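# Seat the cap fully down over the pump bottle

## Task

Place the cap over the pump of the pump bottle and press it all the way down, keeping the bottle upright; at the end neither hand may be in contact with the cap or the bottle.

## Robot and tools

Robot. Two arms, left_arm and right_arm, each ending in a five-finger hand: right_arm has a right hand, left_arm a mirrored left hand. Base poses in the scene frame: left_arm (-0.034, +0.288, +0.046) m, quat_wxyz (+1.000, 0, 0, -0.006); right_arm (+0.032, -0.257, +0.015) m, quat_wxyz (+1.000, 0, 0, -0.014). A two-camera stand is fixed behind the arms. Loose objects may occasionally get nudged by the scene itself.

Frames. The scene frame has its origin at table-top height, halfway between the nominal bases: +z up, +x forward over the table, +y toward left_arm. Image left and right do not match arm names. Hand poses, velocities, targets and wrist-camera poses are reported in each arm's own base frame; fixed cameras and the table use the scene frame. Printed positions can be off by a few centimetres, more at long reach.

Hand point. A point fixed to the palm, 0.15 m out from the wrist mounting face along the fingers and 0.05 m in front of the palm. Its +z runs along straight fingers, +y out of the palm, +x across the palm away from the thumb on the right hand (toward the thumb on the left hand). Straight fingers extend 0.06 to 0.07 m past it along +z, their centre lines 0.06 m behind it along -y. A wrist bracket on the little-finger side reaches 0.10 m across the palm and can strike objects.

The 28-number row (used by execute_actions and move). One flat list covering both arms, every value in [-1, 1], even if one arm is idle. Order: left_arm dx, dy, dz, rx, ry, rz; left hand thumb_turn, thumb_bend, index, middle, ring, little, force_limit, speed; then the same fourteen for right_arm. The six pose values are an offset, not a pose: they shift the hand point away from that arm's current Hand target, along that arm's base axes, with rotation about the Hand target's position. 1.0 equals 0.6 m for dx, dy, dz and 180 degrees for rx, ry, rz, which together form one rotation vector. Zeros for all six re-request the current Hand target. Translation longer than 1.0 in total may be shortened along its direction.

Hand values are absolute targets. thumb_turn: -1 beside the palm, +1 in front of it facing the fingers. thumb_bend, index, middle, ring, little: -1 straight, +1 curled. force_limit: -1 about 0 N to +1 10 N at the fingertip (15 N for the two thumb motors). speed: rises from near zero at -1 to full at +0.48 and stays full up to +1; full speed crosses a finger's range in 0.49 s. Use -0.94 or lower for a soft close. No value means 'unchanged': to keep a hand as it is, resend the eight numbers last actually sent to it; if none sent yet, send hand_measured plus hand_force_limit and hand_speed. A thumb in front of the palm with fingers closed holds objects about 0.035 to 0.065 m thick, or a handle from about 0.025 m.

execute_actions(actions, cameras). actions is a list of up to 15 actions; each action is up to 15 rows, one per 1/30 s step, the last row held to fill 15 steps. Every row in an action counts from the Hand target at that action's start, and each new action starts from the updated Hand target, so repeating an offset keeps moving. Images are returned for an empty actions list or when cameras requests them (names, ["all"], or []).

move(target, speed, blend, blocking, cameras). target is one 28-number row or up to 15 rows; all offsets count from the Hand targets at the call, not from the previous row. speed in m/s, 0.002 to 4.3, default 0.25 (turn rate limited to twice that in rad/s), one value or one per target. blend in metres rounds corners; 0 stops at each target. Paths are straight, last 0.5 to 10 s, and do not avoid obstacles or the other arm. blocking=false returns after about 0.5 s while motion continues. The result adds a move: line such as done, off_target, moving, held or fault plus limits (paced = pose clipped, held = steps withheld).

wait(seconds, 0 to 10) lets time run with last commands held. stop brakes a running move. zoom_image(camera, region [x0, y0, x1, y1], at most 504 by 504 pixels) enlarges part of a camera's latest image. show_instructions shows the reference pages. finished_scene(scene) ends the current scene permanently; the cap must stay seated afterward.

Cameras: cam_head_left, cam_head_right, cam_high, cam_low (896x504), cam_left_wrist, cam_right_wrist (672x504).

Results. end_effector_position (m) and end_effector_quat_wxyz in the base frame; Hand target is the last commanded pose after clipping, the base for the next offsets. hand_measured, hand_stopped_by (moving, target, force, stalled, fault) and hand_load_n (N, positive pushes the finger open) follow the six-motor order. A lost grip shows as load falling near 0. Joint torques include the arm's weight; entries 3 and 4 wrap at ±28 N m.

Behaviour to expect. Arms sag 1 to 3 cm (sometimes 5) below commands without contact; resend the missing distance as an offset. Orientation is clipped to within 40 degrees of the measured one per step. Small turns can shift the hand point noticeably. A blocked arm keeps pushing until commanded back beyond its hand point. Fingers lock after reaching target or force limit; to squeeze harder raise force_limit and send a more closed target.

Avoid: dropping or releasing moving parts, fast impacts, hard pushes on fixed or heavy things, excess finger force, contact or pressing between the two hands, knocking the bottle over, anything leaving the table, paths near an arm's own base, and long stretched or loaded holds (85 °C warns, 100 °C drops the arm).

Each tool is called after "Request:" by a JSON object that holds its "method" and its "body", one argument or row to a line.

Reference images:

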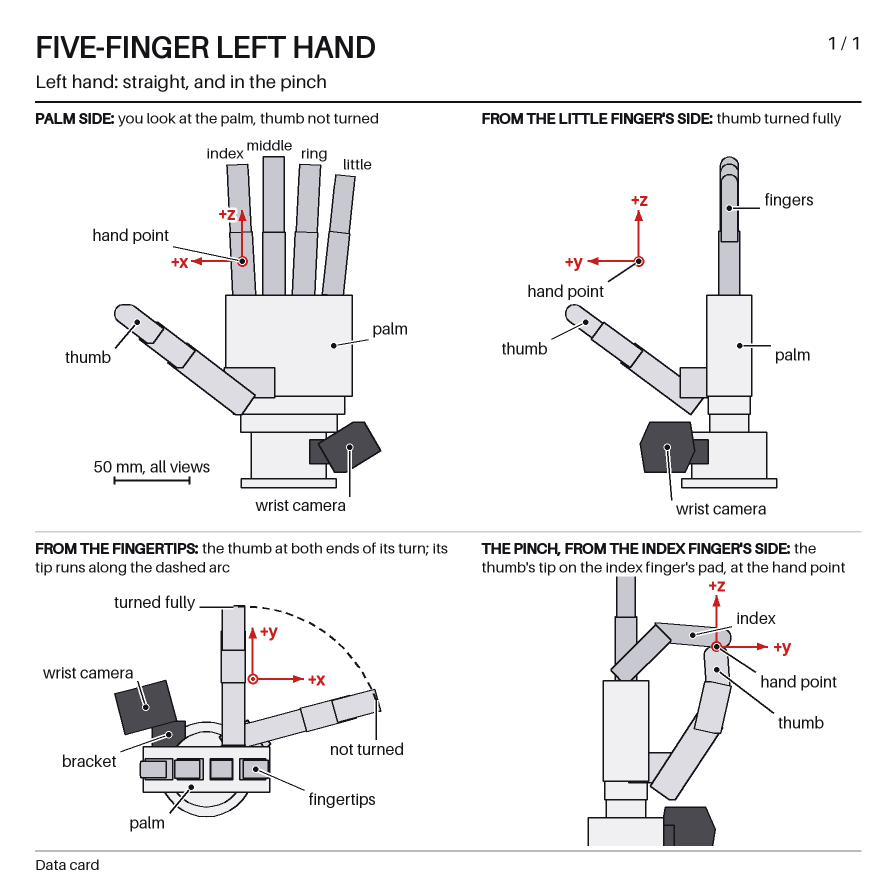

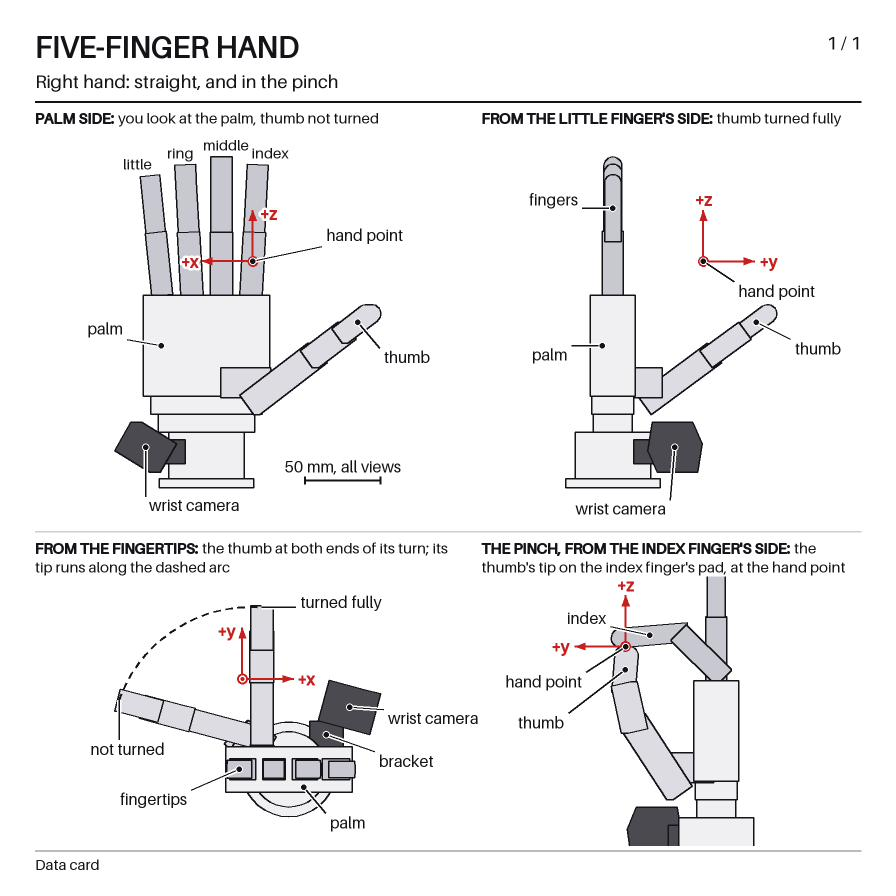

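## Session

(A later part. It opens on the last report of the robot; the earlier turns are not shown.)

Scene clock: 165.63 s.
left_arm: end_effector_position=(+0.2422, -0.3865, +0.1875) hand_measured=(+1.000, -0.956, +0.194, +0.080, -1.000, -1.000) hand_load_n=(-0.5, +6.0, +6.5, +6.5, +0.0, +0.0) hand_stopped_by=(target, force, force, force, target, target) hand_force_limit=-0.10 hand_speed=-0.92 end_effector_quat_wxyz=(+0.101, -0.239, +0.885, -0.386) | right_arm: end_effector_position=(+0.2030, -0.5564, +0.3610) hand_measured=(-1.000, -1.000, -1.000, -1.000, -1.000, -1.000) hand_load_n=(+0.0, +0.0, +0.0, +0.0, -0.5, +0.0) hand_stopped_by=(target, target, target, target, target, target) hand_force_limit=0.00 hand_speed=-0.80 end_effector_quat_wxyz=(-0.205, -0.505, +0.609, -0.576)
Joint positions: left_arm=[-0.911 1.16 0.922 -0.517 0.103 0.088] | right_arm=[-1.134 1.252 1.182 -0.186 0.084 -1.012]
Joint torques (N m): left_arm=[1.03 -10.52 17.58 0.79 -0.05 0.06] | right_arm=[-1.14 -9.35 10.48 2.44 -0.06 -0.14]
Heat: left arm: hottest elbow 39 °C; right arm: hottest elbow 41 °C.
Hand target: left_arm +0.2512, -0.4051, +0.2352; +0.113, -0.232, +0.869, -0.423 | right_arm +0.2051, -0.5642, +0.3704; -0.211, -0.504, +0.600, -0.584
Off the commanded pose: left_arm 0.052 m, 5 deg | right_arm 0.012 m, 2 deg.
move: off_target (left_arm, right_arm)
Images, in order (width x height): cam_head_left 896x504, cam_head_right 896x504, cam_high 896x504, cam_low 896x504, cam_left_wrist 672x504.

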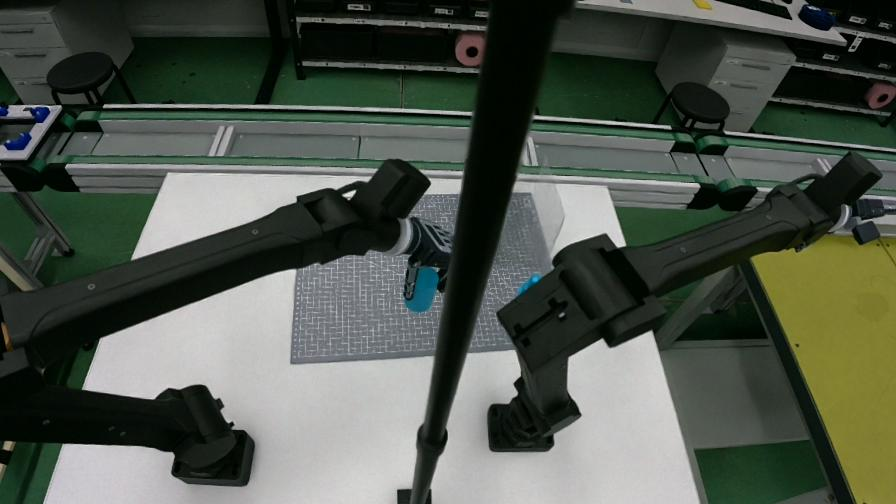

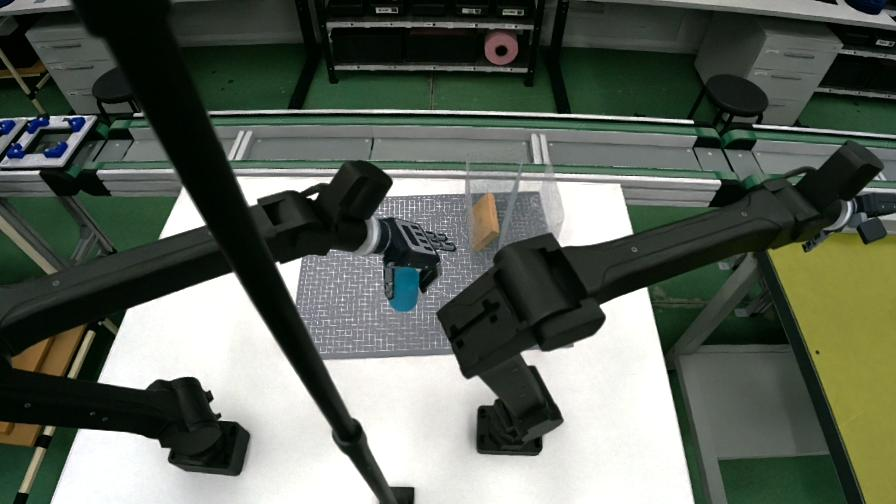

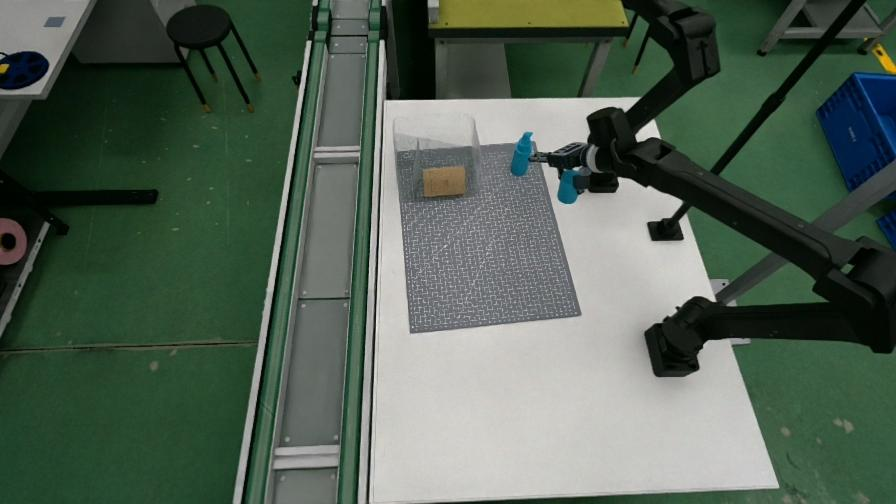

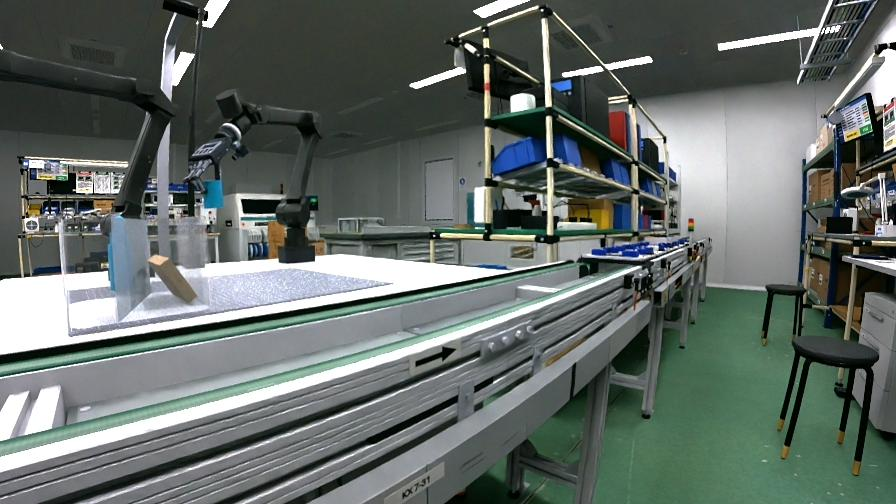

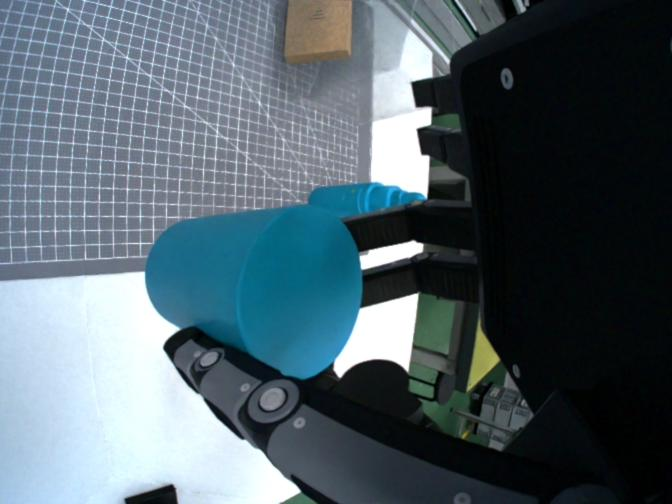

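Request:
{"method": "move", "body": {
  "target": [
    [0.095,-0.325,0.045,-0.0185,-0.0144,0,1,-0.5,0.3,0.3,-1,-1,-0.1,-0.92,-0.225,-0.227,0.05,0,0,-0.08,-1,-1,-1,-1,-1,-1,0,-0.8]
  ],
  "speed": 0.15,
  "cameras": ["cam_head_left","cam_head_right","cam_high","cam_low","cam_left_wrist"]
}}

Request:
{"method": "zoom_image", "body": {
  "camera": "cam_high",
  "region": [470, 70, 590, 190]
}}

Request:
{"method": "zoom_image", "body": {
  "camera": "cam_head_left",
  "region": [450, 200, 590, 340]
}}

Request:
{"method": "zoom_image", "body": {
  "camera": "cam_head_right",
  "region": [450, 200, 590, 340]
}}

Scene clock: 184.00 s.
left_arm: end_effector_position=(+0.3001, -0.5754, +0.2292) hand_measured=(+1.000, -0.956, +0.194, +0.080, -1.000, -1.000) hand_load_n=(-0.5, +6.5, +6.5, +6.5, +0.0, +0.0) hand_stopped_by=(target, force, force, force, target, target) hand_force_limit=-0.10 hand_speed=-0.92 end_effector_quat_wxyz=(+0.121, -0.228, +0.868, -0.424) | right_arm: end_effector_position=(+0.0708, -0.6872, +0.3817) hand_measured=(-1.000, -1.000, -1.000, -1.000, -1.000, -1.000) hand_load_n=(+0.0, +0.0, +0.0, +0.0, +0.0, +0.0) hand_stopped_by=(target, target, target, target, target, target) hand_force_limit=0.00 hand_speed=-0.80 end_effector_quat_wxyz=(-0.274, -0.426, +0.667, -0.546)
Joint positions: left_arm=[-1.046 1.589 1.413 -0.481 -0.008 0.015] | right_arm=[-1.398 1.506 1.486 -0.236 0.067 -1.017]
Joint torques (N m): left_arm=[1.03 -14.39 18 1.44 -0.14 0.05] | right_arm=[-1.55 -12.04 13.34 1.42 0.05 -0.13]
Motor temperatures (°C): left_arm=[29 33 45 30 30 29] | right_arm=[32 29 45 33 29 28]
Heat: left arm: hottest elbow 45 °C; right arm: hottest elbow 45 °C.
Hand target: left_arm +0.3084, -0.6001, +0.2622; +0.126, -0.226, +0.853, -0.453 | right_arm +0.0703, -0.7004, +0.4004; -0.283, -0.425, +0.659, -0.553
Off the commanded pose: left_arm 0.042 m, 4 deg | right_arm 0.023 m, 2 deg.
move: off_target (left_arm, right_arm)
Images, in order (width x height): cam_head_left 896x504, cam_head_right 896x504, cam_high 896x504, cam_low 896x504, cam_left_wrist 672x504.

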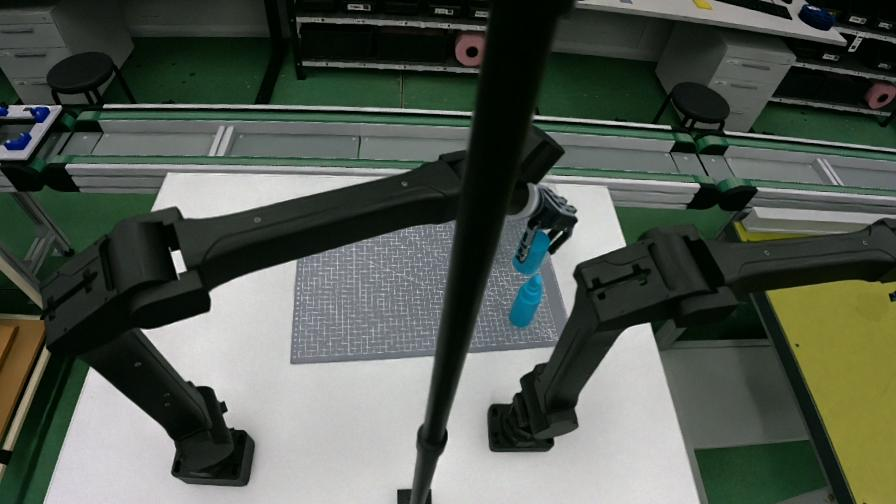

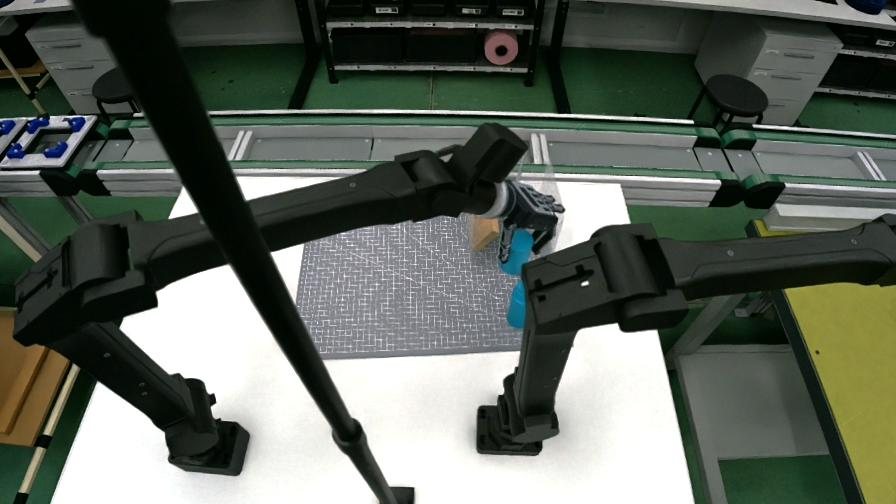

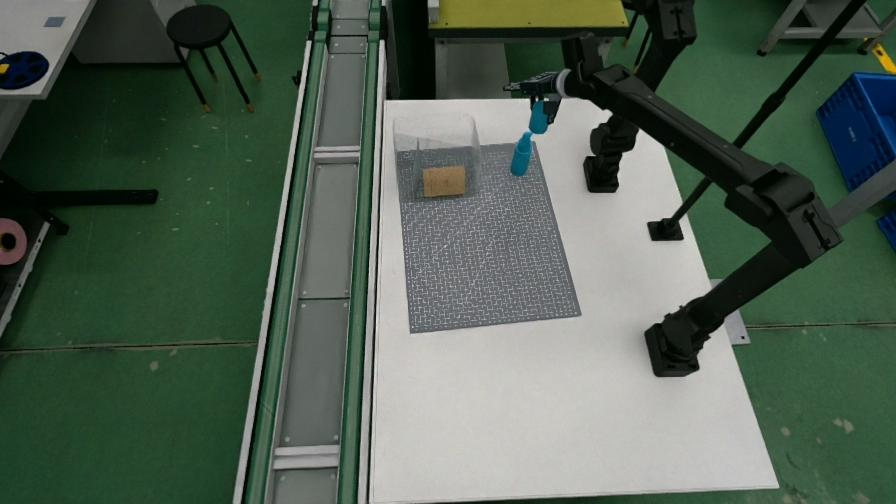

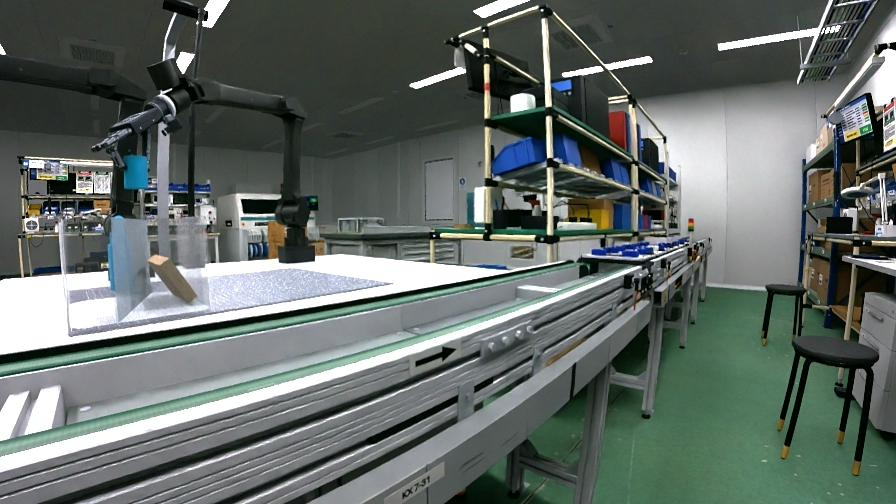

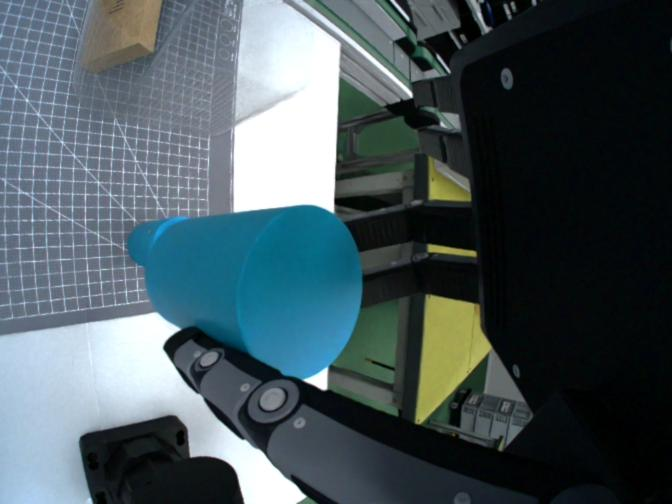

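Scaled by 4.200.

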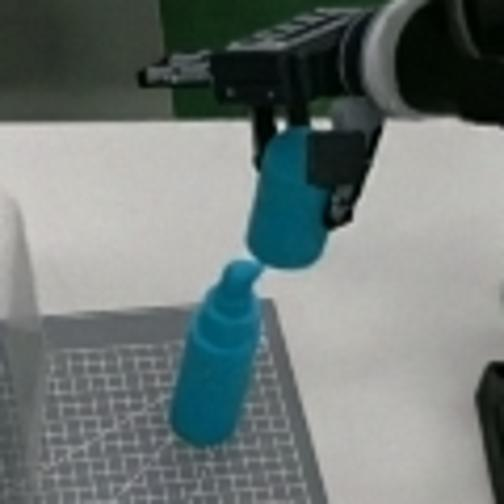

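Scaled by 3.600.

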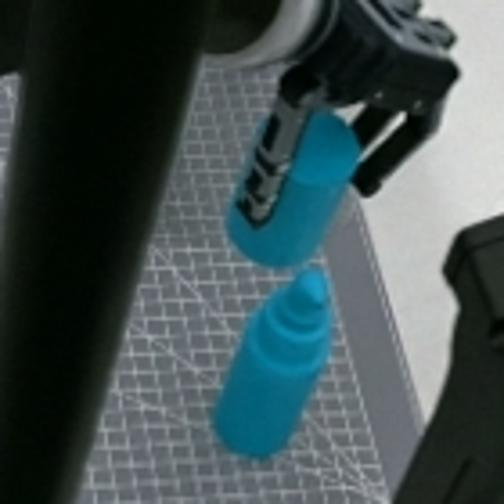

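Scaled by 3.600.

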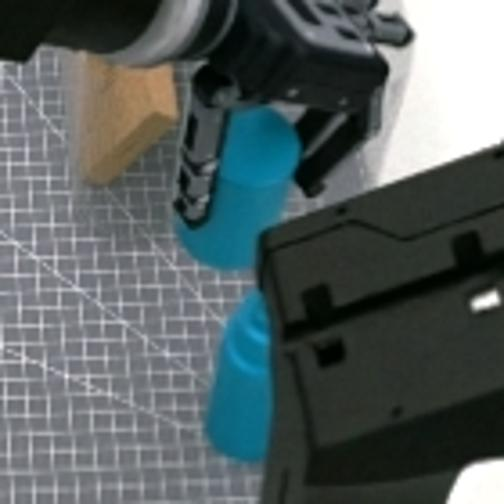

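Request:
{"method": "move", "body": {
  "target": [
    [0.008,-0.0215,-0.067,0,0,0,1,-0.5,0.3,0.3,-1,-1,-0.1,-0.92,0,0,0,0,0,0,-1,-1,-1,-1,-1,-1,0,-0.8]
  ],
  "speed": 0.1,
  "cameras": ["cam_head_left","cam_head_right","cam_high","cam_low","cam_left_wrist"]
}}

Request:
{"method": "zoom_image", "body": {
  "camera": "cam_high",
  "region": [490, 90, 570, 190]
}}

Request:
{"method": "zoom_image", "body": {
  "camera": "cam_head_left",
  "region": [490, 220, 570, 340]
}}

Request:
{"method": "zoom_image", "body": {
  "camera": "cam_head_right",
  "region": [490, 220, 570, 340]
}}

Request:
{"method": "zoom_image", "body": {
  "camera": "cam_low",
  "region": [60, 120, 200, 320]
}}

Scene clock: 202.80 s.
left_arm: end_effector_position=(+0.3100, -0.5949, +0.2021) hand_measured=(+1.000, -0.956, +0.194, +0.080, -1.000, -1.000) hand_load_n=(-0.5, +6.0, +6.5, +6.5, +0.0, +0.0) hand_stopped_by=(target, force, force, force, target, target) hand_force_limit=-0.10 hand_speed=-0.92 end_effector_quat_wxyz=(+0.123, -0.228, +0.865, -0.430) | right_arm: end_effector_position=(+0.0708, -0.6872, +0.3816) hand_measured=(-1.000, -1.000, -1.000, -1.000, -1.000, -1.000) hand_load_n=(-0.5, +0.0, +0.0, +0.0, +0.0, +0.0) hand_stopped_by=(target, target, target, target, target, target) hand_force_limit=0.00 hand_speed=-0.80 end_effector_quat_wxyz=(-0.274, -0.426, +0.667, -0.546)
Joint positions: left_arm=[-1.048 1.653 1.413 -0.404 -0.012 0.013] | right_arm=[-1.398 1.506 1.486 -0.236 0.067 -1.017]
Joint torques (N m): left_arm=[0.97 -15.79 14.48 1.95 -0.16 0.04] | right_arm=[-1.2 -12.1 13.41 1.37 0.06 -0.11]
Motor temperatures (°C): left_arm=[29 33 46 30 30 29] | right_arm=[32 29 50 33 29 28]
Heat: left arm: hottest elbow 46 °C; right arm: hottest elbow 50 °C.
Hand target: left_arm +0.3132, -0.6129, +0.2220; +0.126, -0.226, +0.853, -0.453 | right_arm +0.0702, -0.7004, +0.4003; -0.283, -0.425, +0.659, -0.553
Off the commanded pose: left_arm 0.027 m, 3 deg | right_arm 0.023 m, 2 deg.
move: off_target (left_arm, right_arm)
Images, in order (width x height): cam_head_left 896x504, cam_head_right 896x504, cam_high 896x504, cam_low 896x504, cam_left_wrist 672x504.

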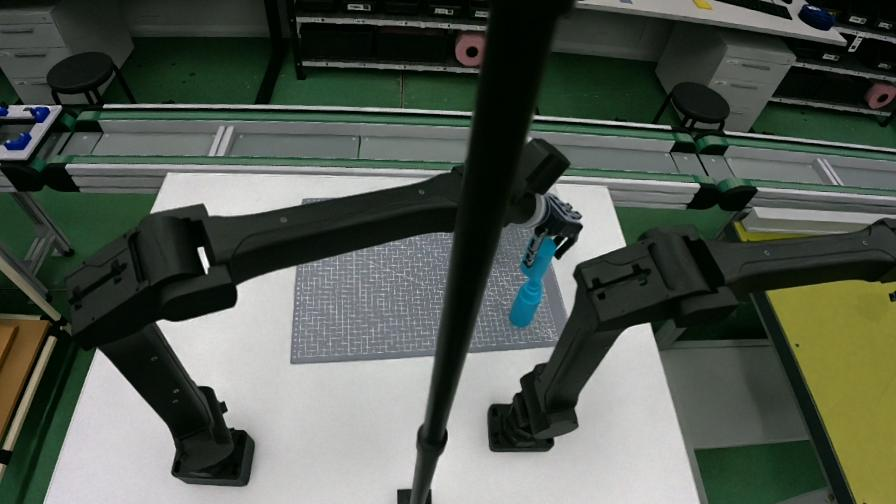

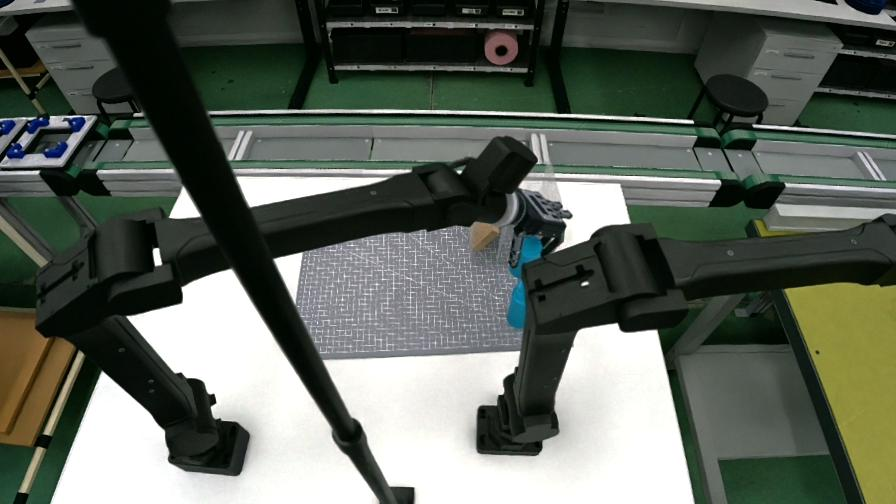

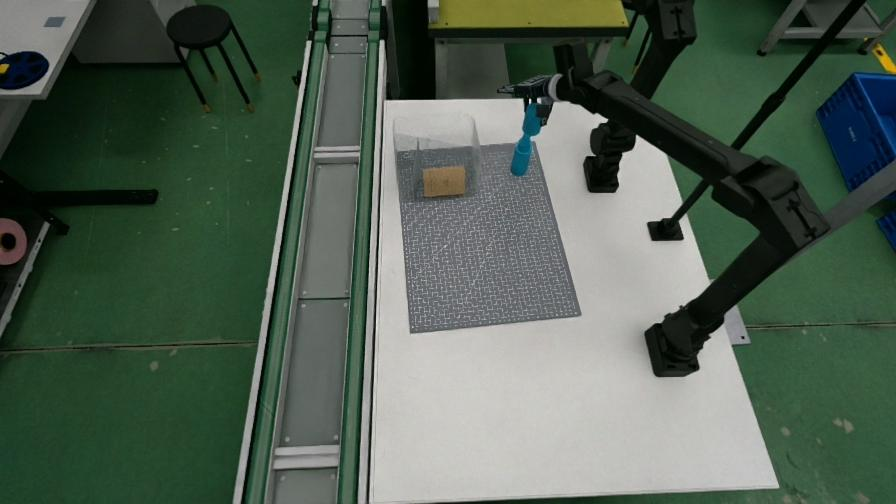

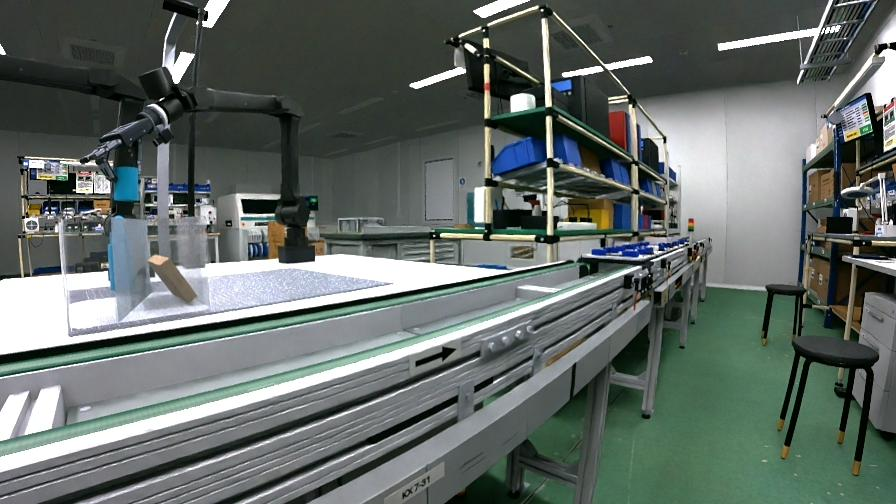

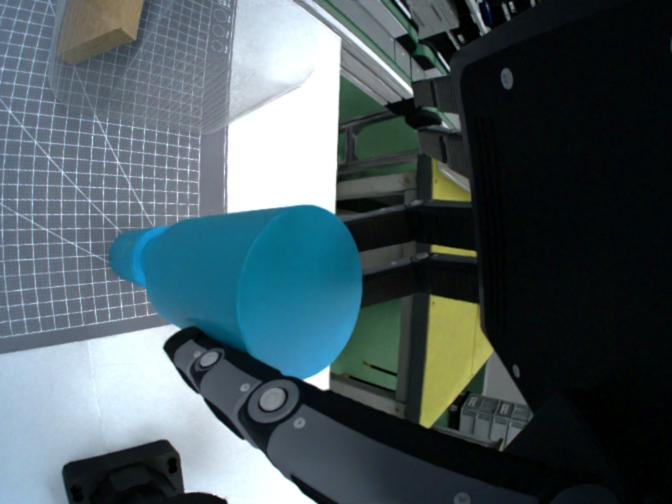

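Scaled by 5.040.

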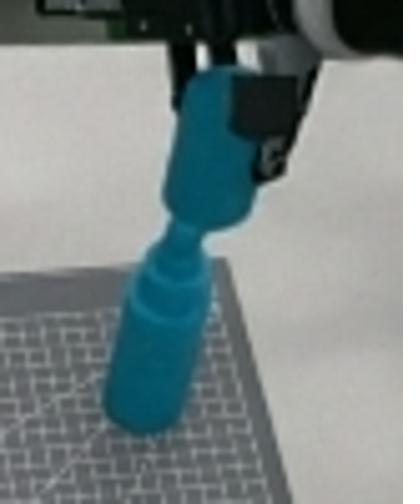

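Scaled by 4.200.

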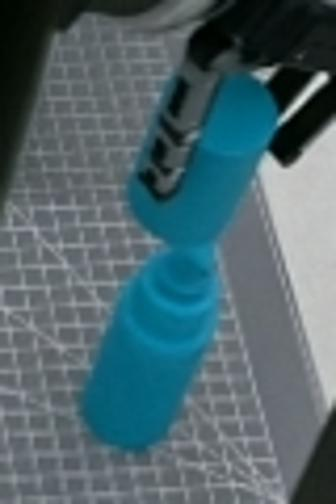

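Scaled by 4.200.

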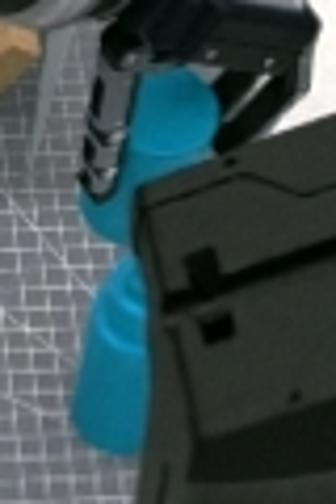

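Scaled by 2.520.

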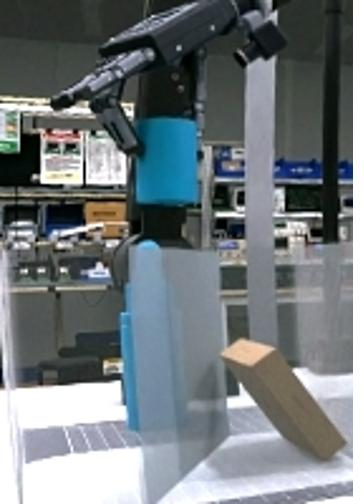

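Request:
{"method": "move", "body": {
  "target": [
    [0.004,-0.025,-0.033,0.008,-0.016,0,1,-0.5,0.3,0.3,-1,-1,-0.1,-0.92,0,0,0,0,0,0,-1,-1,-1,-1,-1,-1,0,-0.8]
  ],
  "speed": 0.08,
  "cameras": ["cam_head_left","cam_head_right","cam_high","cam_low","cam_left_wrist"]
}}

Request:
{"method": "zoom_image", "body": {
  "camera": "cam_high",
  "region": [490, 90, 570, 190]
}}

Request:
{"method": "zoom_image", "body": {
  "camera": "cam_head_left",
  "region": [490, 220, 570, 340]
}}

Request:
{"method": "zoom_image", "body": {
  "camera": "cam_low",
  "region": [80, 150, 170, 300]
}}

Scene clock: 228.83 s.
left_arm: end_effector_position=(+0.3092, -0.6084, +0.1792) hand_measured=(+1.000, -0.956, +0.194, +0.080, -1.000, -1.000) hand_load_n=(-0.5, +6.5, +6.5, +6.5, +0.0, +0.0) hand_stopped_by=(target, force, force, force, target, target) hand_force_limit=-0.10 hand_speed=-0.92 end_effector_quat_wxyz=(+0.143, -0.222, +0.867, -0.423) | right_arm: end_effector_position=(+0.0708, -0.6872, +0.3816) hand_measured=(-1.000, -1.000, -1.000, -1.000, -1.000, -1.000) hand_load_n=(+0.0, +0.0, +0.0, +0.0, +0.0, +0.0) hand_stopped_by=(target, target, target, target, target, target) hand_force_limit=0.00 hand_speed=-0.80 end_effector_quat_wxyz=(-0.274, -0.426, +0.667, -0.546)
Joint positions: left_arm=[-1.075 1.698 1.413 -0.362 -0.064 0.026] | right_arm=[-1.398 1.506 1.486 -0.236 0.067 -1.017]
Joint torques (N m): left_arm=[0.91 -16.44 15.09 1.94 -0.19 0.24] | right_arm=[-1.38 -12.34 13.39 1.33 0.07 -0.12]
Heat: left arm: hottest elbow 46 °C; right arm: hottest elbow 53 °C.
Hand target: left_arm +0.3155, -0.6279, +0.2022; +0.150, -0.213, +0.855, -0.448 | right_arm +0.0702, -0.7004, +0.4003; -0.283, -0.425, +0.659, -0.553
Off the commanded pose: left_arm 0.031 m, 3 deg | right_arm 0.023 m, 2 deg.
move: off_target (left_arm, right_arm)
Images, in order (width x height): cam_head_left 896x504, cam_head_right 896x504, cam_high 896x504, cam_low 896x504, cam_left_wrist 672x504.

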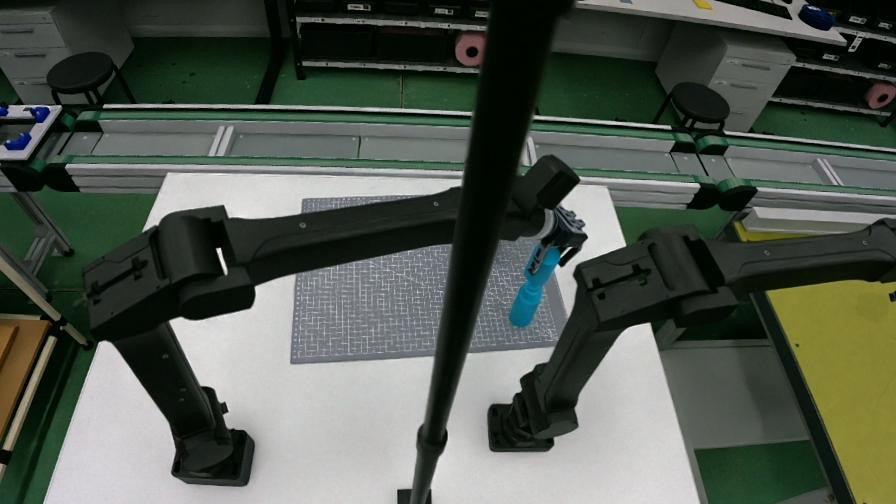

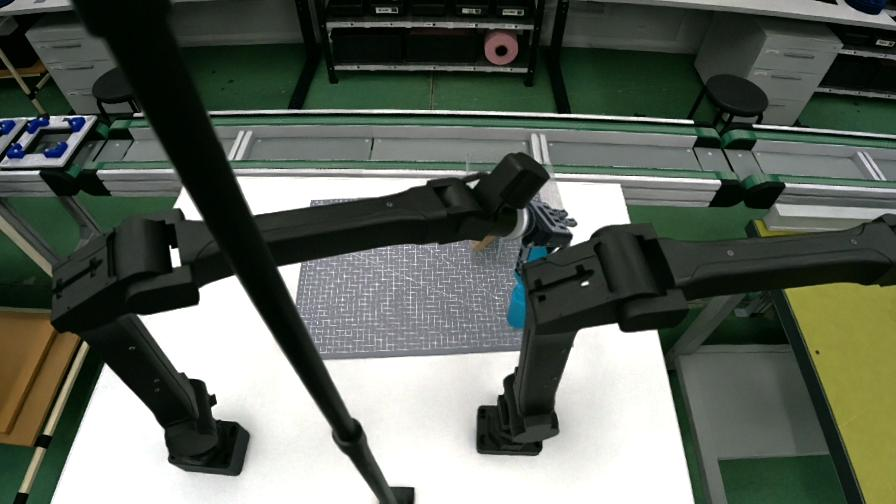

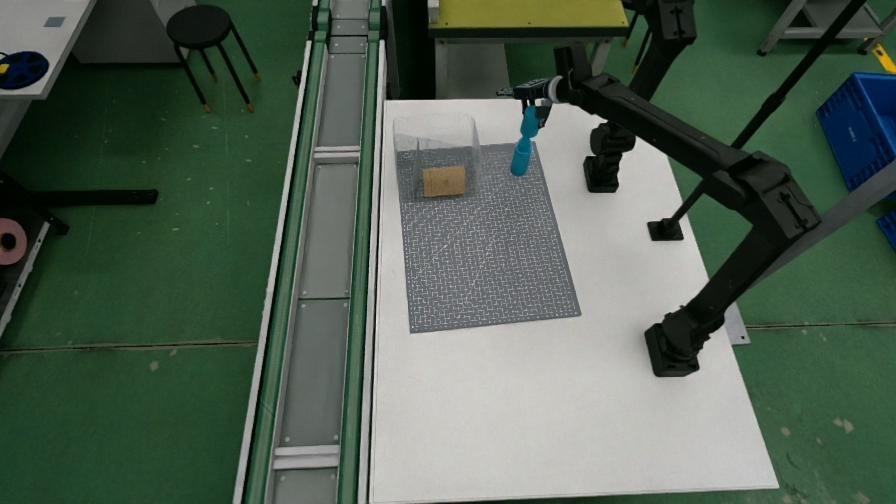

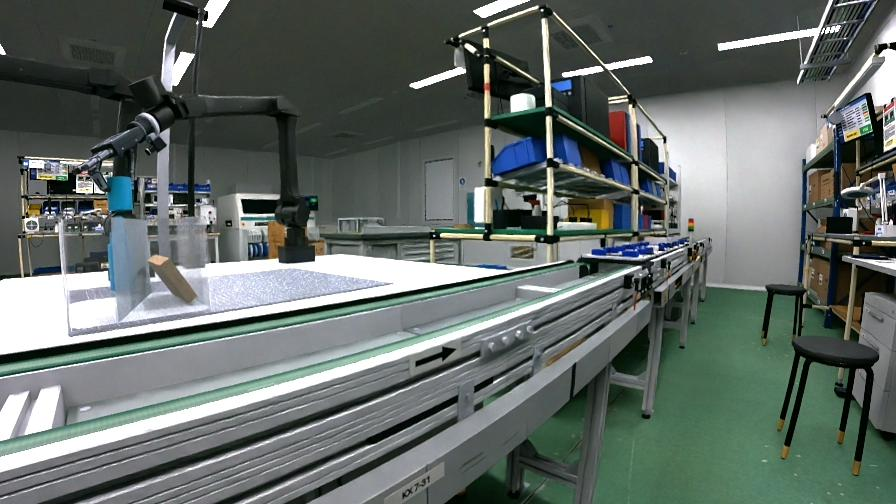

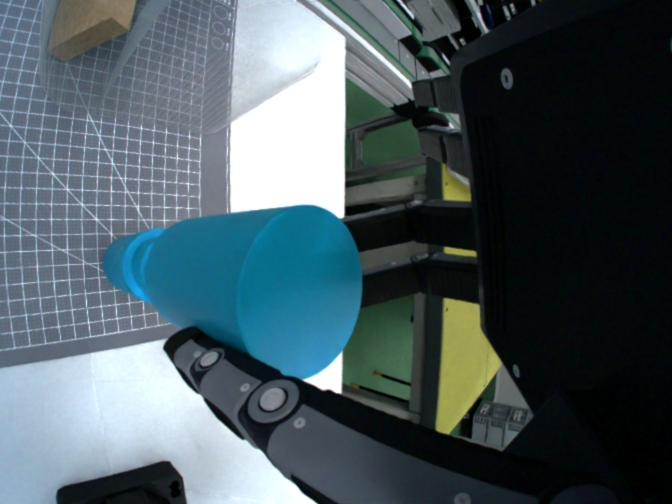

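Scaled by 5.040.

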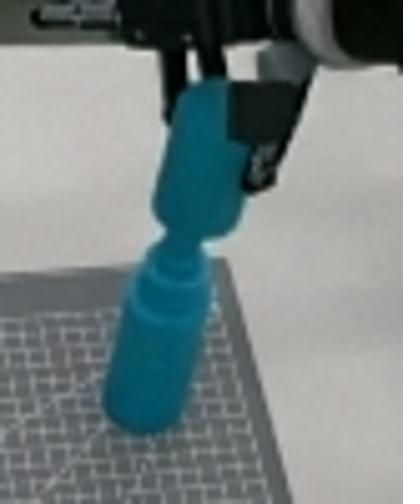

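Scaled by 4.200.

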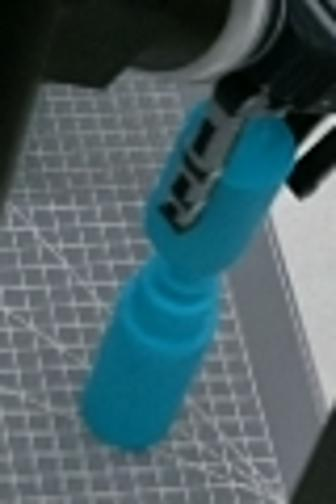

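Scaled by 3.360.

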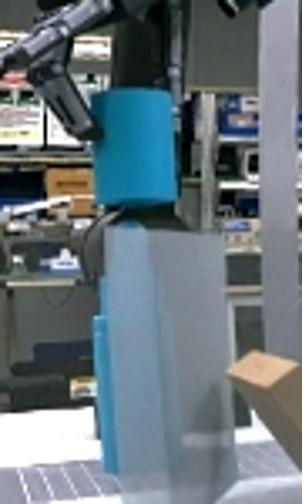

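Request:
{"method": "move", "body": {
  "target": [
    [0.009,-0.01,-0.003,0,-0.008,0,1,-0.5,0.3,0.3,-1,-1,-0.1,-0.92,0,0,0,0,0,0,-1,-1,-1,-1,-1,-1,0,-0.8],
    [0.009,-0.01,-0.033,0,-0.008,0,1,-0.5,0.3,0.3,-1,-1,-0.1,-0.92,0,0,0,0,0,0,-1,-1,-1,-1,-1,-1,0,-0.8]
  ],
  "speed": 0.06,
  "cameras": ["cam_head_left","cam_high","cam_low","cam_left_wrist"]
}}

Request:
{"method": "zoom_image", "body": {
  "camera": "cam_high",
  "region": [490, 90, 570, 190]
}}

Request:
{"method": "zoom_image", "body": {
  "camera": "cam_head_left",
  "region": [490, 220, 570, 340]
}}

Request:
{"method": "zoom_image", "body": {
  "camera": "cam_low",
  "region": [80, 150, 170, 300]
}}

Scene clock: 244.53 s.
left_arm: end_effector_position=(+0.3190, -0.6189, +0.1724) hand_measured=(+1.000, -0.956, +0.194, +0.080, -1.000, -1.000) hand_load_n=(-0.5, +6.0, +7.0, +6.5, -0.5, +0.0) hand_stopped_by=(target, force, force, force, target, target) hand_force_limit=-0.10 hand_speed=-0.92 end_effector_quat_wxyz=(+0.156, -0.216, +0.860, -0.435) | right_arm: end_effector_position=(+0.0708, -0.6872, +0.3816) hand_measured=(-1.000, -1.000, -1.000, -1.000, -1.000, -1.000) hand_load_n=(+0.0, +0.0, +0.0, +0.0, +0.0, +0.0) hand_stopped_by=(target, target, target, target, target, target) hand_force_limit=0.00 hand_speed=-0.80 end_effector_quat_wxyz=(-0.274, -0.426, +0.667, -0.546)
Joint positions: left_arm=[-1.076 1.724 1.413 -0.301 -0.079 0.043] | right_arm=[-1.398 1.506 1.486 -0.236 0.067 -1.017]
Joint torques (N m): left_arm=[0.62 -16.26 13.44 2.07 -0.19 0.24] | right_arm=[-1.38 -12.1 13.41 1.32 0.06 -0.13]
Motor temperatures (°C): left_arm=[29 35 46 30 30 29] | right_arm=[32 30 55 33 29 28]
Heat: left arm: hottest elbow 46 °C; right arm: hottest elbow 55 °C.
Hand target: left_arm +0.3209, -0.6339, +0.1824; +0.161, -0.207, +0.853, -0.450 | right_arm +0.0702, -0.7004, +0.4003; -0.283, -0.425, +0.659, -0.553
Off the commanded pose: left_arm 0.018 m, 2 deg | right_arm 0.023 m, 2 deg.
move: off_target (left_arm, right_arm)
Images, in order (width x height): cam_head_left 896x504, cam_high 896x504, cam_low 896x504, cam_left_wrist 672x504.

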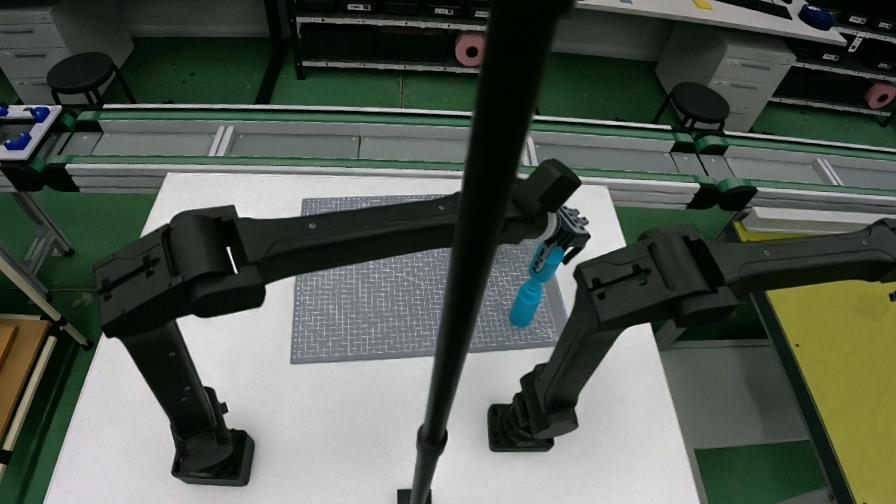

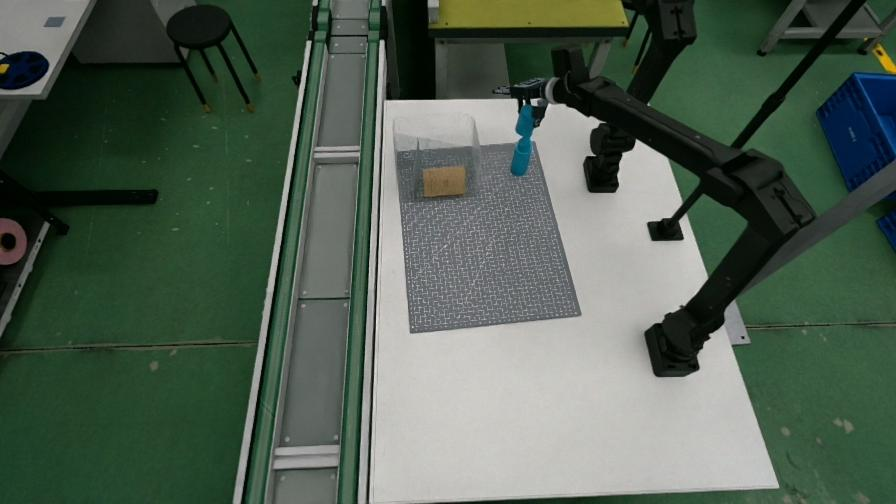

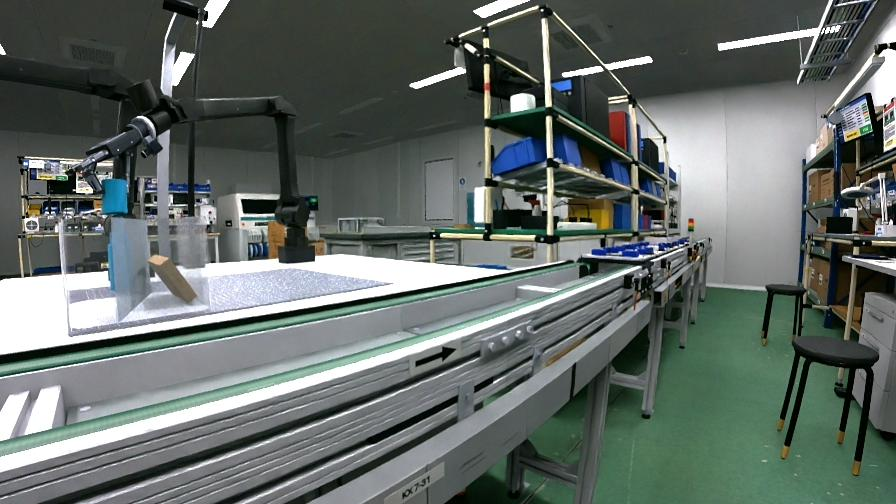

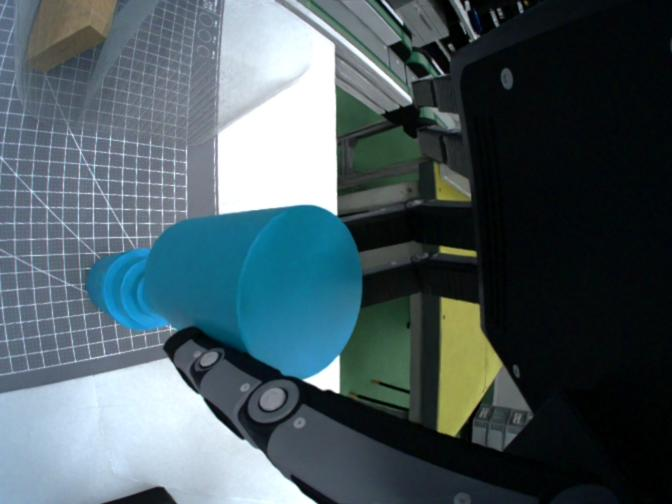

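Scaled by 5.040.

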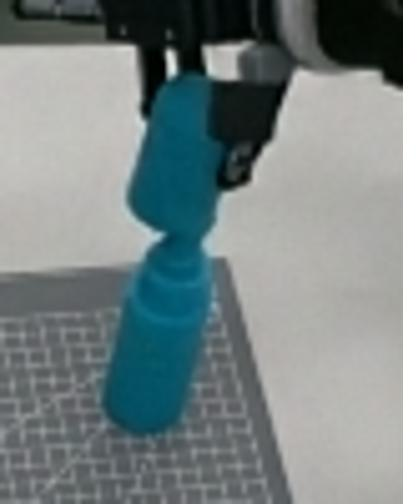

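Scaled by 4.200.

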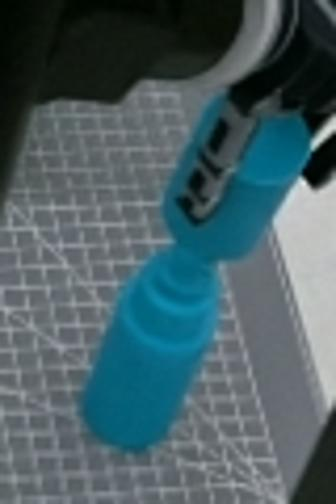

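Scaled by 3.360.

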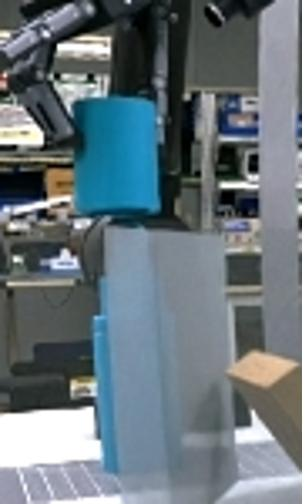

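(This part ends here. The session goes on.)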